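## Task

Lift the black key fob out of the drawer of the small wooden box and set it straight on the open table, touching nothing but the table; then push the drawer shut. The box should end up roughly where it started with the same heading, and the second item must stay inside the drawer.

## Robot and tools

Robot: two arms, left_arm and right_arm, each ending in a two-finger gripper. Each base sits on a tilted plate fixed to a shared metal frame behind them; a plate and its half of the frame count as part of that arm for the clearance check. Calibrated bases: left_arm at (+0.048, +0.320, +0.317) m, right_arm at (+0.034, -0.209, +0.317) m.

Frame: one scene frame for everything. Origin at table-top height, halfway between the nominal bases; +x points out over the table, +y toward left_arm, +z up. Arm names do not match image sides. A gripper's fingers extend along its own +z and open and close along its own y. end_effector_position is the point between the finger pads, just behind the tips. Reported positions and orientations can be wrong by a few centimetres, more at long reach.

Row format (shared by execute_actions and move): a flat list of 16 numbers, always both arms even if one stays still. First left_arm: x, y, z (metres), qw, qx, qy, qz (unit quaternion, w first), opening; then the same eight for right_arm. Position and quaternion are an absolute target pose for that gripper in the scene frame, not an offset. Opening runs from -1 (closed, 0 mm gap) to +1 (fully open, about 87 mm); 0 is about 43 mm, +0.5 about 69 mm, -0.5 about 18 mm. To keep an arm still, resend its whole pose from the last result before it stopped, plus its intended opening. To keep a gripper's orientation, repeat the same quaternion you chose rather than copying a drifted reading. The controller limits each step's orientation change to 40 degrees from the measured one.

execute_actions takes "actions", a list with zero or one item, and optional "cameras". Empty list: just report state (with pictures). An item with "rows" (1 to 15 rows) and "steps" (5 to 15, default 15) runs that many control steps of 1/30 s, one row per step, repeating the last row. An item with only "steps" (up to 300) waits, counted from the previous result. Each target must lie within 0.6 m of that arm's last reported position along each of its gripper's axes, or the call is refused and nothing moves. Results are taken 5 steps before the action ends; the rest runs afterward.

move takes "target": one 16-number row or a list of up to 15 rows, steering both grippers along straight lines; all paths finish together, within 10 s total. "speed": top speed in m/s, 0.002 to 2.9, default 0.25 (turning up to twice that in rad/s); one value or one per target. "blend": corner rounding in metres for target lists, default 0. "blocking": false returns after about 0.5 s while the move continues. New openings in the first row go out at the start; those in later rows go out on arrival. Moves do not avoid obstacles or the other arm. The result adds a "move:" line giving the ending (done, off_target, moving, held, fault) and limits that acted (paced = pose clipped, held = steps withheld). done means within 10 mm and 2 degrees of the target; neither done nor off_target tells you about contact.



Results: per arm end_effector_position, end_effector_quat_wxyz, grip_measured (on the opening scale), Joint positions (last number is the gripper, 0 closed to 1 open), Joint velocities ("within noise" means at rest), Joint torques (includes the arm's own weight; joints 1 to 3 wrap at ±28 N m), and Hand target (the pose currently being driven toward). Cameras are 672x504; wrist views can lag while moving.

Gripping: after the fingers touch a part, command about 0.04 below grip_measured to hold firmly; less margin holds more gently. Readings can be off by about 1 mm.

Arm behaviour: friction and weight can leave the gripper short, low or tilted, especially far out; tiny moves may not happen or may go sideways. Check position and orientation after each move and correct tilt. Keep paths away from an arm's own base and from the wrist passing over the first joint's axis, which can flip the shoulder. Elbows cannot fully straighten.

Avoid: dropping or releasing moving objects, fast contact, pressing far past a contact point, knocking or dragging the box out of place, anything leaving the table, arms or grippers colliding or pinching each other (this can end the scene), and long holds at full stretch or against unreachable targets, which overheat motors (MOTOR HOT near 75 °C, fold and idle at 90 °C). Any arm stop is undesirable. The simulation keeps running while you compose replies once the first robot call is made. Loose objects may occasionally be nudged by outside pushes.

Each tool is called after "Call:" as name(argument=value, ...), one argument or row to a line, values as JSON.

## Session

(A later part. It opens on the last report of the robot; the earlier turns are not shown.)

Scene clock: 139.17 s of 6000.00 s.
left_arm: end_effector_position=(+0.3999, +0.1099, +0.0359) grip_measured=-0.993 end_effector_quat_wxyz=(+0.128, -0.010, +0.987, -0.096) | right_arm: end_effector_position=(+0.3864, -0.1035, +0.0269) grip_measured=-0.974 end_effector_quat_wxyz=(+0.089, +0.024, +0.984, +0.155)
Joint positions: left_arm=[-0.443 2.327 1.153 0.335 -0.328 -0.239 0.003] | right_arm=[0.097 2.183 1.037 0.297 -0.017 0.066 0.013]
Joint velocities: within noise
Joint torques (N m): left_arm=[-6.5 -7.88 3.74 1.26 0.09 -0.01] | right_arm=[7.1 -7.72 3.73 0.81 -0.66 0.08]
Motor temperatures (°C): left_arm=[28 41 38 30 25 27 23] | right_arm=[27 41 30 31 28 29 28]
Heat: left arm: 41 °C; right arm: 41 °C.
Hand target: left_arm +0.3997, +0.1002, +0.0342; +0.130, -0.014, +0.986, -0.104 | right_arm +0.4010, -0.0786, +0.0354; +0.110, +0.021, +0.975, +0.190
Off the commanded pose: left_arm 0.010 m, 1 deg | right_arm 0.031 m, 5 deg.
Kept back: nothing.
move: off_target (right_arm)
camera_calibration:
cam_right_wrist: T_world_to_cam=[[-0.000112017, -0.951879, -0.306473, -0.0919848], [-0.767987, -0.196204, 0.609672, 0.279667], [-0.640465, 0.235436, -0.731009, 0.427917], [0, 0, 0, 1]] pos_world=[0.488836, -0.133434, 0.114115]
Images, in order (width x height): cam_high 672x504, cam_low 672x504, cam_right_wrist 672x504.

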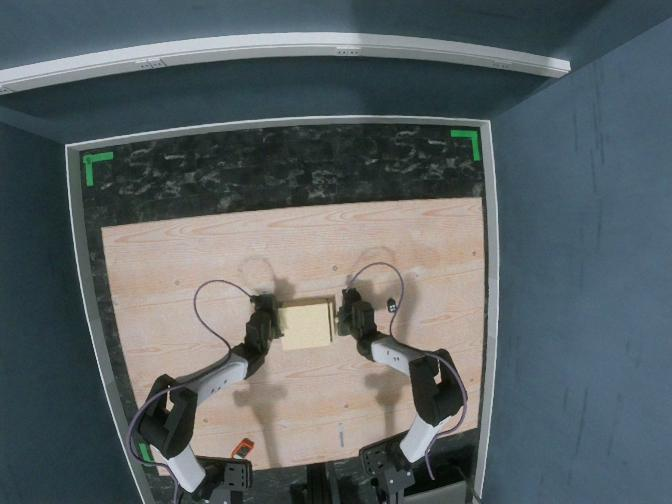

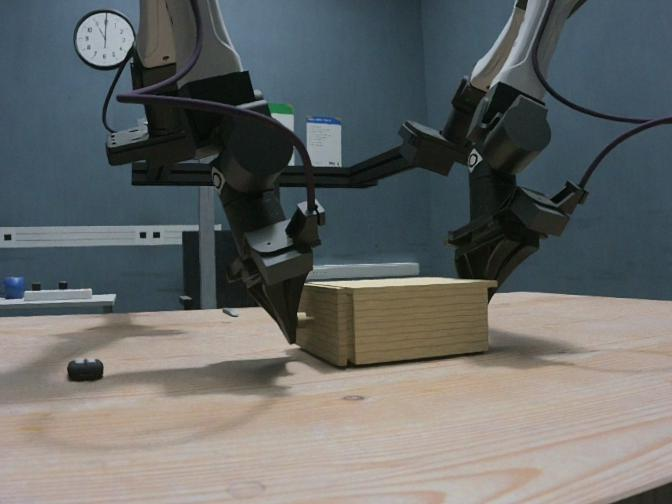

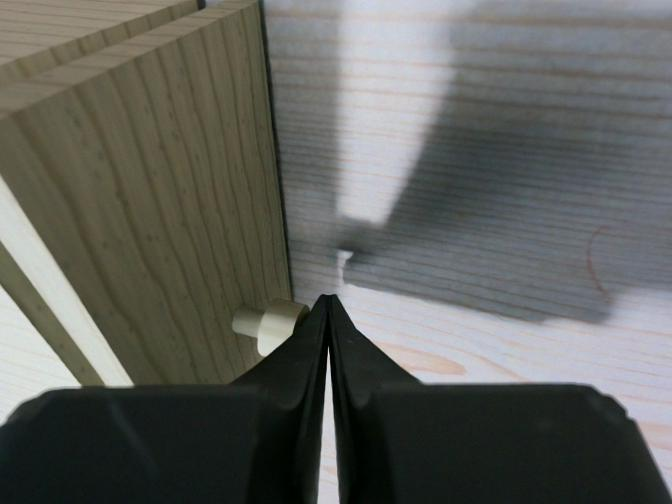

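Call:
move(
  target=[
    [0.400, 0.100, 0.034, 0.1298, -0.0136, 0.9860, -0.1036, -1, 0.402, -0.0620, 0.034, 0.1111, 0.0216, 0.9753, 0.1896, -1],
  ],
  speed=[0.05],
  cameras=["cam_right_wrist", "cam_low", "cam_high"],
)

Call:
zoom_image(
  camera="cam_low",
  region=[240, 240, 540, 400],
)

Scene clock: 140.13 s of 6000.00 s.
left_arm: end_effector_position=(+0.3999, +0.1099, +0.0359) grip_measured=-0.993 end_effector_quat_wxyz=(+0.128, -0.010, +0.987, -0.096) | right_arm: end_effector_position=(+0.3869, -0.1030, +0.0272) grip_measured=-0.974 end_effector_quat_wxyz=(+0.089, +0.027, +0.987, +0.130)
Joint positions: left_arm=[-0.443 2.327 1.153 0.335 -0.328 -0.239 0.003] | right_arm=[0.122 2.183 1.041 0.289 0.049 0.085 0.013]
Joint velocities: within noise
Joint torques (N m): left_arm=[-6.46 -7.9 3.75 1.25 0.09 -0.02] | right_arm=[8.54 -6.84 4.45 0.93 -1.07 0.19]
Motor temperatures (°C): left_arm=[28 42 38 30 25 27 23] | right_arm=[27 41 30 31 28 29 28]
Heat: left arm: 42 °C; right arm: 41 °C.
Hand target: left_arm +0.3997, +0.1002, +0.0342; +0.130, -0.014, +0.986, -0.104 | right_arm +0.3999, -0.0637, +0.0370; +0.109, +0.020, +0.976, +0.189
Off the commanded pose: left_arm 0.010 m, 1 deg | right_arm 0.044 m, 7 deg.
Kept back: nothing.
move: off_target (right_arm)
camera_calibration:
cam_right_wrist: T_world_to_cam=[[-0.00882348, -0.965788, -0.259183, -0.0907705], [-0.768096, -0.159415, 0.620174, 0.283595], [-0.640274, 0.204549, -0.740411, 0.425477], [0, 0, 0, 1]] pos_world=[0.48945, -0.129487, 0.115624]
Images, in order (width x height): cam_high 672x504, cam_low 672x504, cam_right_wrist 672x504.

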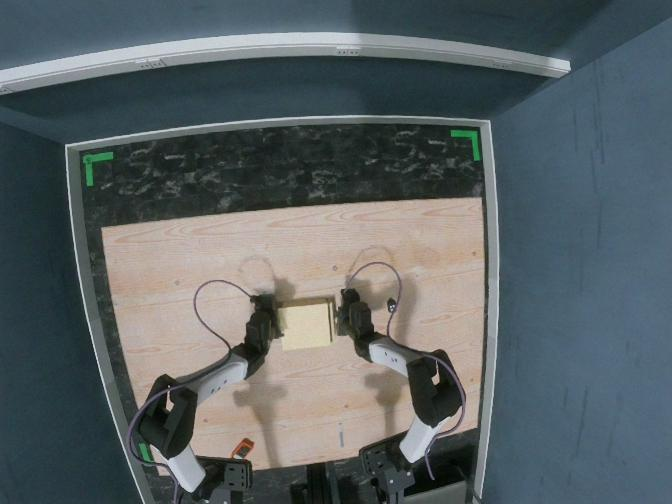

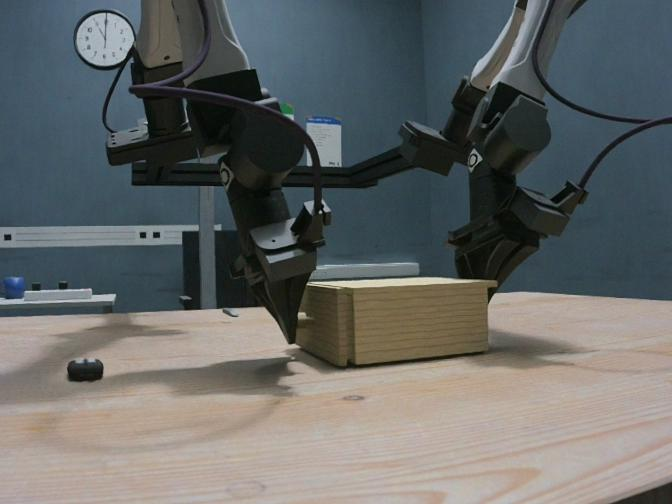

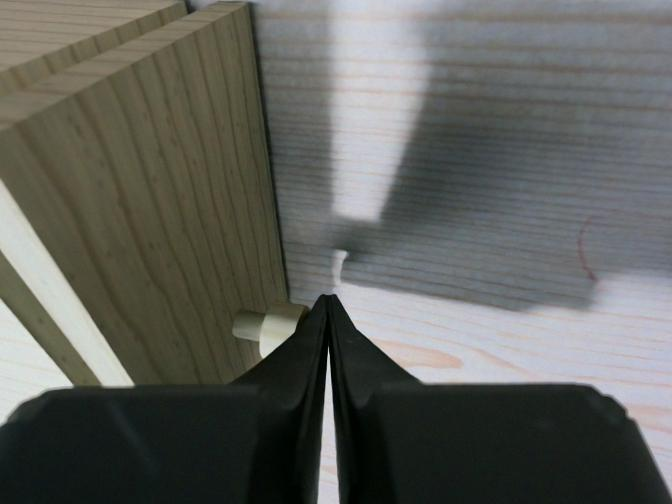

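Scaled by 1.680 from the camera's 672x504 image, which has a finer 960x720 frame.

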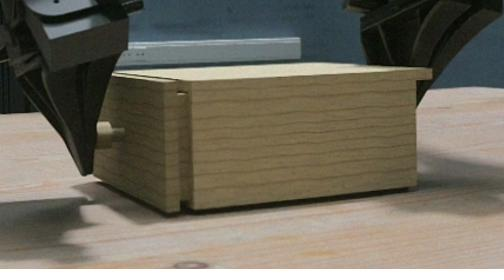

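Call:
zoom_image(
  camera="cam_low",
  region=[300, 270, 400, 375],
)

Call:
zoom_image(
  camera="cam_high",
  region=[305, 290, 355, 330],
)

Scaled by 4.800 from the camera's 672x504 image, which has a finer 960x720 frame.

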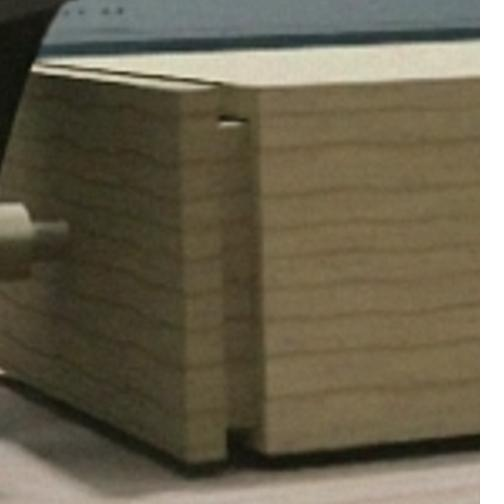

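Scaled by 10.080 from the camera's 672x504 image, which has a finer 960x720 frame.

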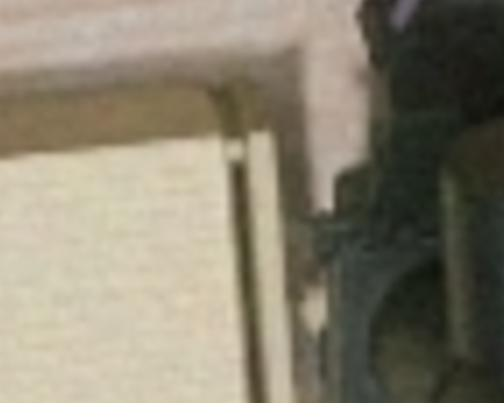

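Call:
zoom_image(
  camera="cam_right_wrist",
  region=[0, 0, 280, 210],
)

Call:
zoom_image(
  camera="cam_right_wrist",
  region=[0, 180, 280, 390],
)

Scaled by 1.800 from the camera's 672x504 image, which has a finer 960x720 frame.

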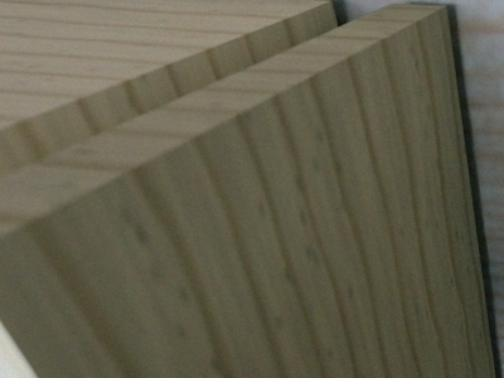

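Scaled by 1.800 from the camera's 672x504 image, which has a finer 960x720 frame.

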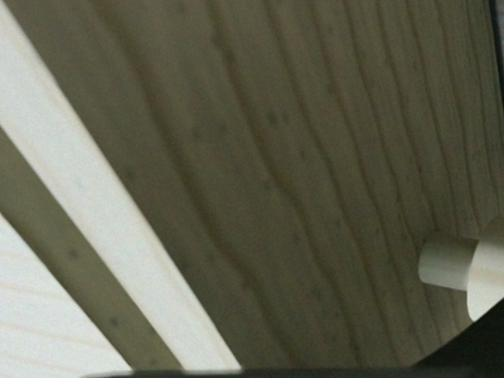

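Call:
move(
  target=[
    [0.400, 0.105, 0.034, 0.1298, -0.0136, 0.9860, -0.1036, -1, 0.402, -0.1300, 0.036, 0.1111, 0.0216, 0.9753, 0.1896, -1],
    [0.400, 0.105, 0.034, 0.1298, -0.0136, 0.9860, -0.1036, -1, 0.380, -0.1500, 0.125, 0.1111, 0.0216, 0.9753, 0.1896, -1],
  ],
  speed=[0.15, 0.25],
  blend=[0.015, 0],
  cameras=["cam_right_wrist", "cam_low", "cam_high"],
)

Call:
zoom_image(
  camera="cam_high",
  region=[260, 280, 360, 360],
)

Scene clock: 143.00 s of 6000.00 s.
left_arm: end_effector_position=(+0.3999, +0.1099, +0.0359) grip_measured=-0.993 end_effector_quat_wxyz=(+0.128, -0.010, +0.987, -0.096) | right_arm: end_effector_position=(+0.3748, -0.1481, +0.1174) grip_measured=-0.974 end_effector_quat_wxyz=(+0.100, +0.026, +0.977, +0.186)
Joint positions: left_arm=[-0.443 2.327 1.153 0.335 -0.328 -0.239 0.003] | right_arm=[0.006 1.771 0.813 0.128 -0.142 0.005 0.013]
Joint velocities: within noise
Joint torques (N m): left_arm=[-5.46 -8.57 2.73 1.32 0.16 0.07] | right_arm=[2.15 -9.42 2.51 0.51 -0.3 -0.29]
Motor temperatures (°C): left_arm=[28 42 37 30 25 27 23] | right_arm=[27 41 30 31 28 29 28]
Heat: left arm: 42 °C; right arm: 41 °C.
Hand target: left_arm +0.3999, +0.1051, +0.0340; +0.130, -0.014, +0.986, -0.104 | right_arm +0.3800, -0.1499, +0.1247; +0.111, +0.021, +0.975, +0.189
Off the commanded pose: left_arm 0.005 m, 1 deg | right_arm 0.009 m, 1 deg.
Kept back: nothing.
move: done
camera_calibration:
cam_right_wrist: T_world_to_cam=[[0.00772379, -0.93025, -0.366844, -0.0993932], [-0.782576, -0.234, 0.576904, 0.21063], [-0.622507, 0.282628, -0.729799, 0.497305], [0, 0, 0, 1]] pos_world=[0.475178, -0.183725, 0.204958]
Images, in order (width x height): cam_high 672x504, cam_low 672x504, cam_right_wrist 672x504.

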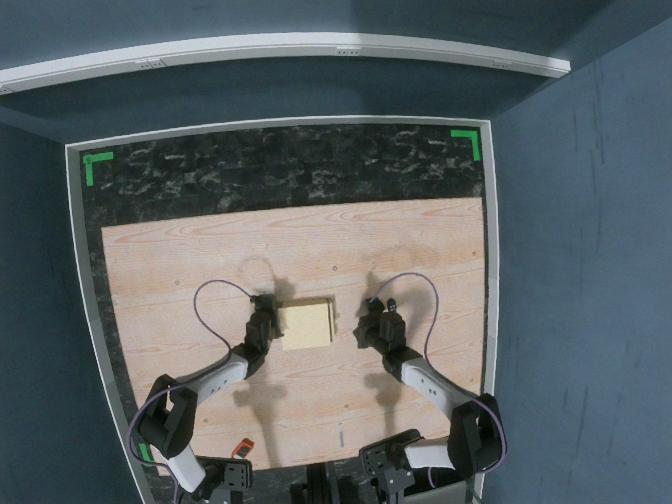

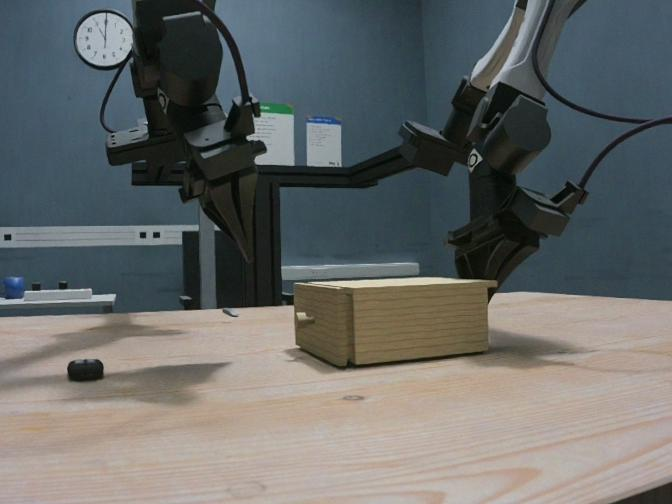

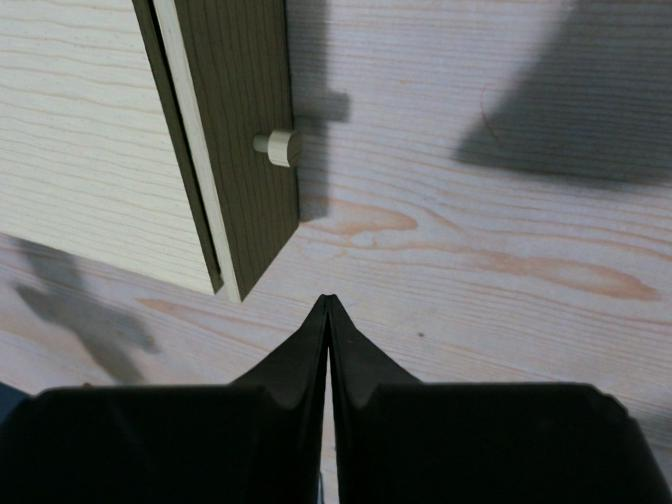

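Scaled by 5.040 from the camera's 672x504 image, which has a finer 960x720 frame.

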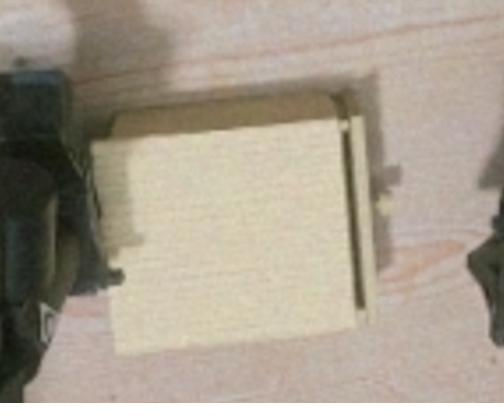

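Call:
zoom_image(
  camera="cam_right_wrist",
  region=[120, 0, 320, 310],
)

Call:
zoom_image(
  camera="cam_right_wrist",
  region=[120, 0, 220, 160],
)

Call:
zoom_image(
  camera="cam_right_wrist",
  region=[160, 150, 260, 310],
)

Scaled by 1.626 from the camera's 672x504 image, which has a finer 960x720 frame.

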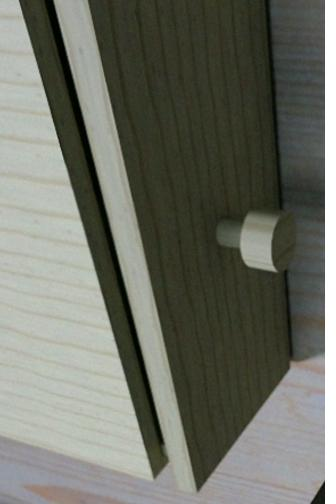

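Scaled by 3.150 from the camera's 672x504 image, which has a finer 960x720 frame.

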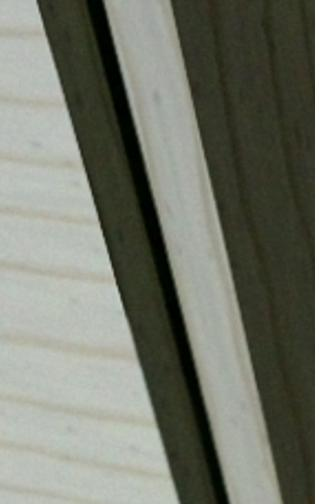

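Scaled by 3.150 from the camera's 672x504 image, which has a finer 960x720 frame.

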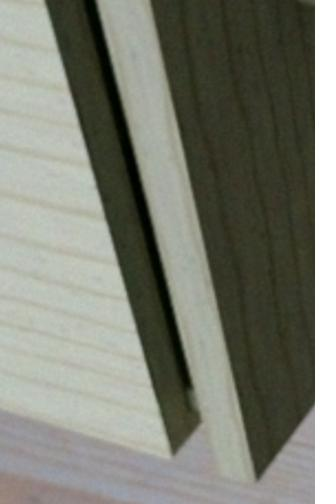

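Call:
move(
  target=[
    [0.400, 0.100, 0.034, 0.1298, -0.0136, 0.9860, -0.1036, -1, 0.400, -0.1350, 0.040, 0.1111, 0.0216, 0.9753, 0.1896, -1],
    [0.400, 0.095, 0.034, 0.1298, -0.0136, 0.9860, -0.1036, -1, 0.408, -0.0700, 0.038, 0.1111, 0.0216, 0.9753, 0.1896, -1],
    [0.400, 0.090, 0.034, 0.1298, -0.0136, 0.9860, -0.1036, -1, 0.412, -0.0450, 0.038, 0.1111, 0.0216, 0.9753, 0.1896, -1],
  ],
  speed=[0.2, 0.08, 0.05],
  blend=[0.015, 0, 0],
  cameras=["cam_right_wrist", "cam_low", "cam_high"],
)

Call:
zoom_image(
  camera="cam_low",
  region=[270, 270, 370, 375],
)

Scene clock: 147.23 s of 6000.00 s.
left_arm: end_effector_position=(+0.4009, +0.1113, +0.0345) grip_measured=-0.993 end_effector_quat_wxyz=(+0.127, -0.010, +0.989, -0.079) | right_arm: end_effector_position=(+0.4037, -0.0946, +0.0315) grip_measured=-0.974 end_effector_quat_wxyz=(+0.099, +0.022, +0.988, +0.118)
Joint positions: left_arm=[-0.451 2.336 1.174 0.311 -0.365 -0.245 0.003] | right_arm=[0.155 2.186 1.098 0.251 0.094 0.095 0.013]
Joint velocities: within noise
Joint torques (N m): left_arm=[-7.75 -7.5 3.99 1.32 0.31 -0.14] | right_arm=[9.78 -6.49 4.75 0.89 -1.16 0.37]
Motor temperatures (°C): left_arm=[28 43 37 30 25 27 23] | right_arm=[27 41 30 31 28 29 28]
Heat: left arm: 43 °C; right arm: 41 °C.
Hand target: left_arm +0.3994, +0.0907, +0.0349; +0.129, -0.013, +0.986, -0.104 | right_arm +0.4093, -0.0476, +0.0417; +0.108, +0.020, +0.976, +0.188
Off the commanded pose: left_arm 0.021 m, 3 deg | right_arm 0.051 m, 8 deg.
Kept back: nothing.
move: off_target (left_arm, right_arm)
camera_calibration:
cam_right_wrist: T_world_to_cam=[[-0.0000979872, -0.971813, -0.235754, -0.0862994], [-0.779276, -0.147668, 0.609035, 0.301074], [-0.626681, 0.183777, -0.757296, 0.430626], [0, 0, 0, 1]] pos_world=[0.504477, -0.118547, 0.122402]
Images, in order (width x height): cam_high 672x504, cam_low 672x504, cam_right_wrist 672x504.

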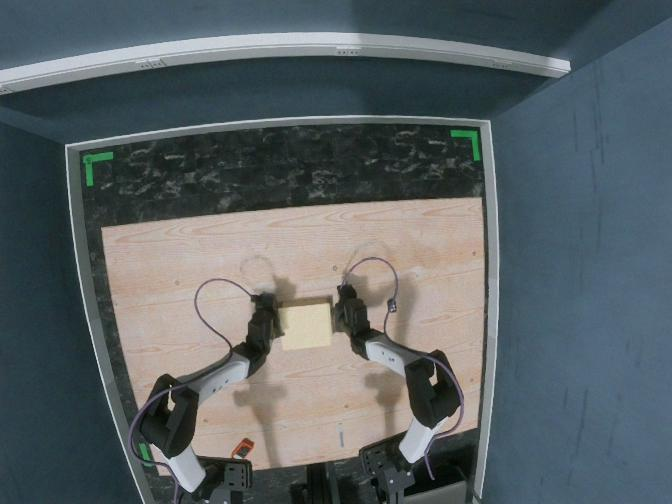

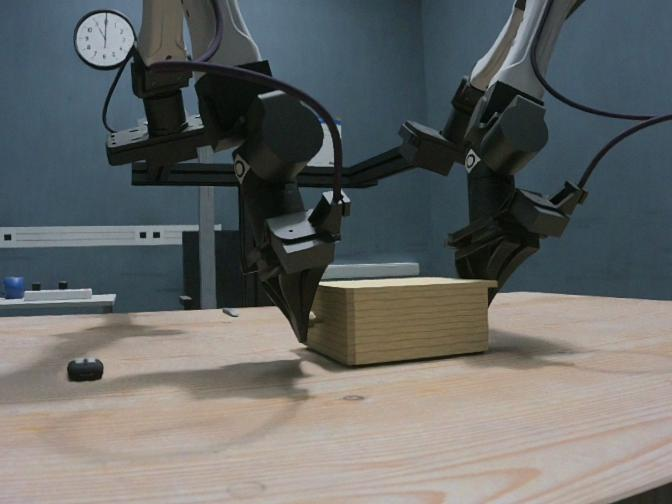

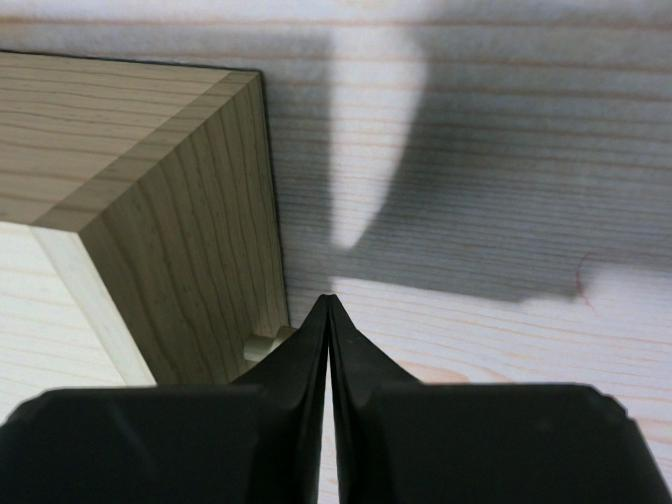

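Scaled by 4.800 from the camera's 672x504 image, which has a finer 960x720 frame.

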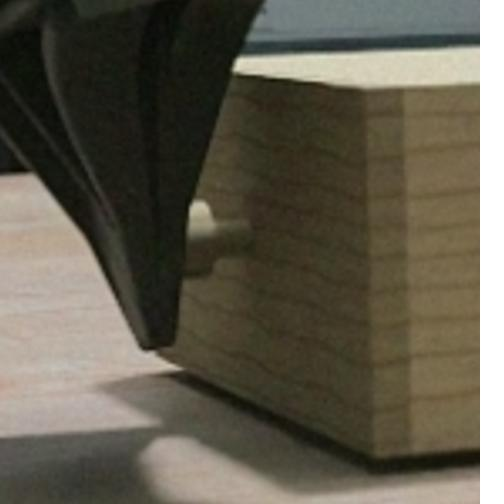

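Call:
zoom_image(
  camera="cam_high",
  region=[260, 280, 360, 360],
)

Scaled by 5.040 from the camera's 672x504 image, which has a finer 960x720 frame.

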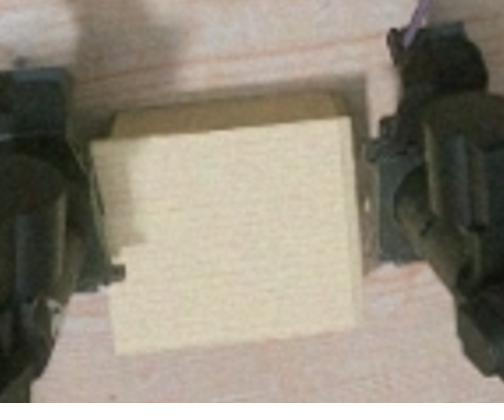

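Call:
move(
  target=[
    [0.400, 0.150, 0.040, 0.1298, -0.0136, 0.9860, -0.1036, -1, 0.402, -0.1450, 0.042, 0.1111, 0.0216, 0.9753, 0.1896, -1],
    [0.380, 0.190, 0.140, 0.1298, -0.0136, 0.9860, -0.1036, -1, 0.370, -0.1700, 0.140, 0.1111, 0.0216, 0.9753, 0.1896, -1],
  ],
  speed=[0.15, 0.3],
  blend=[0.015, 0],
)

Call:
zoom_image(
  camera="cam_high",
  region=[260, 280, 410, 360],
)

Scene clock: 150.50 s of 6000.00 s.
left_arm: end_effector_position=(+0.3825, +0.1922, +0.1370) grip_measured=-0.993 end_effector_quat_wxyz=(+0.132, -0.016, +0.986, -0.100) | right_arm: end_effector_position=(+0.3656, -0.1659, +0.1334) grip_measured=-0.974 end_effector_quat_wxyz=(+0.100, +0.024, +0.977, +0.188)
Joint positions: left_arm=[-0.37 1.795 0.785 0.199 -0.275 -0.192 0.003] | right_arm=[-0.043 1.677 0.766 0.075 -0.18 -0.035 0.013]
Joint velocities: within noise
Joint torques (N m): left_arm=[-4.18 -8.58 2.65 1.08 0.13 0.12] | right_arm=[1.22 -9.14 2.74 0.43 -0.32 -0.28]
Motor temperatures (°C): left_arm=[29 44 37 30 25 27 23] | right_arm=[27 41 30 31 28 29 28]
Heat: left arm: 44 °C; right arm: 41 °C.
Hand target: left_arm +0.3800, +0.1900, +0.1399; +0.130, -0.014, +0.986, -0.104 | right_arm +0.3699, -0.1699, +0.1397; +0.111, +0.022, +0.975, +0.189
Off the commanded pose: left_arm 0.004 m, 1 deg | right_arm 0.009 m, 1 deg.
Kept back: nothing.
move: done
camera_calibration:
cam_left_wrist: T_world_to_cam=[[0.00583459, -0.98209, 0.188322, 0.158746], [-0.835173, 0.0987864, 0.541043, 0.251074], [-0.549956, -0.160438, -0.819639, 0.49443], [0, 0, 0, 1]] pos_world=[0.480679, 0.210425, 0.239517]
cam_right_wrist: T_world_to_cam=[[0.012519, -0.928809, -0.370346, -0.111061], [-0.782519, -0.239677, 0.574646, 0.189321], [-0.6225, 0.282609, -0.729812, 0.508327], [0, 0, 0, 1]] pos_world=[0.465971, -0.201436, 0.221059]

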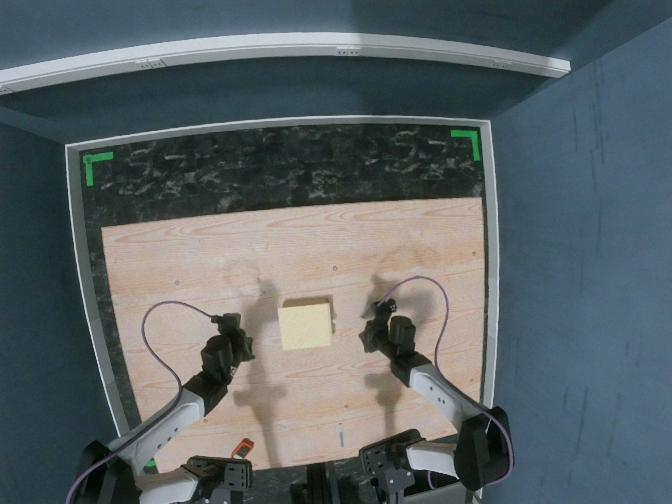

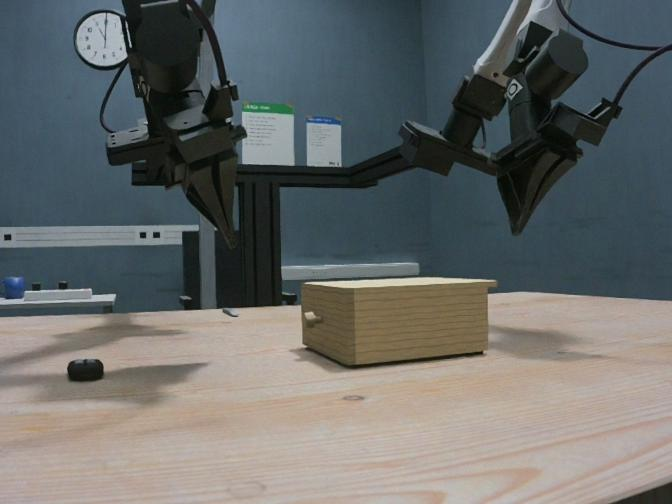

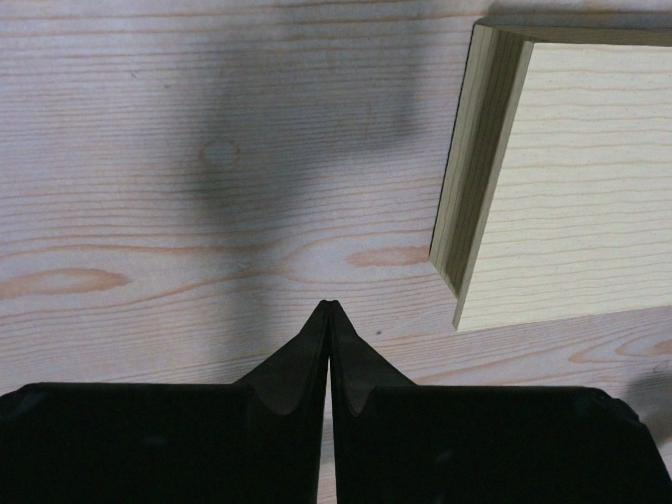

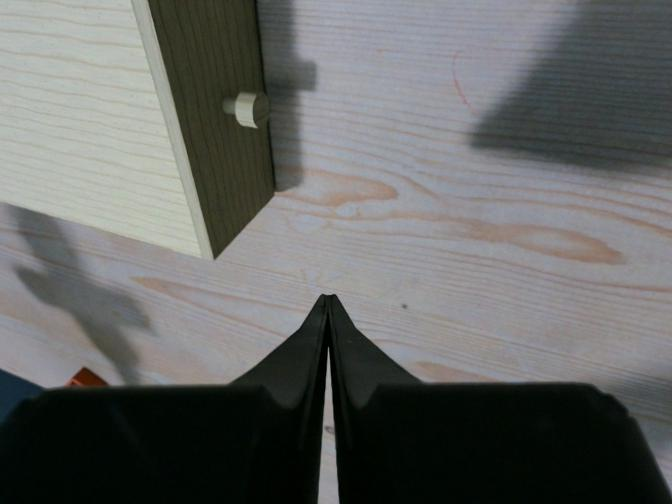

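Scaled by 3.360 from the camera's 672x504 image, which has a finer 960x720 frame.

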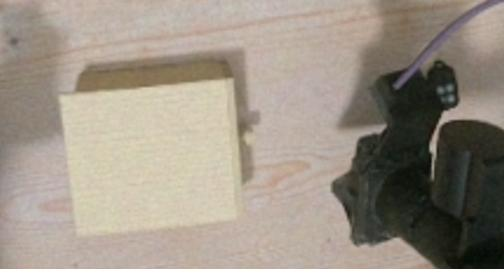

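Call:
finished_scene(
  scene=1,
)

The scene is finished: the task was done.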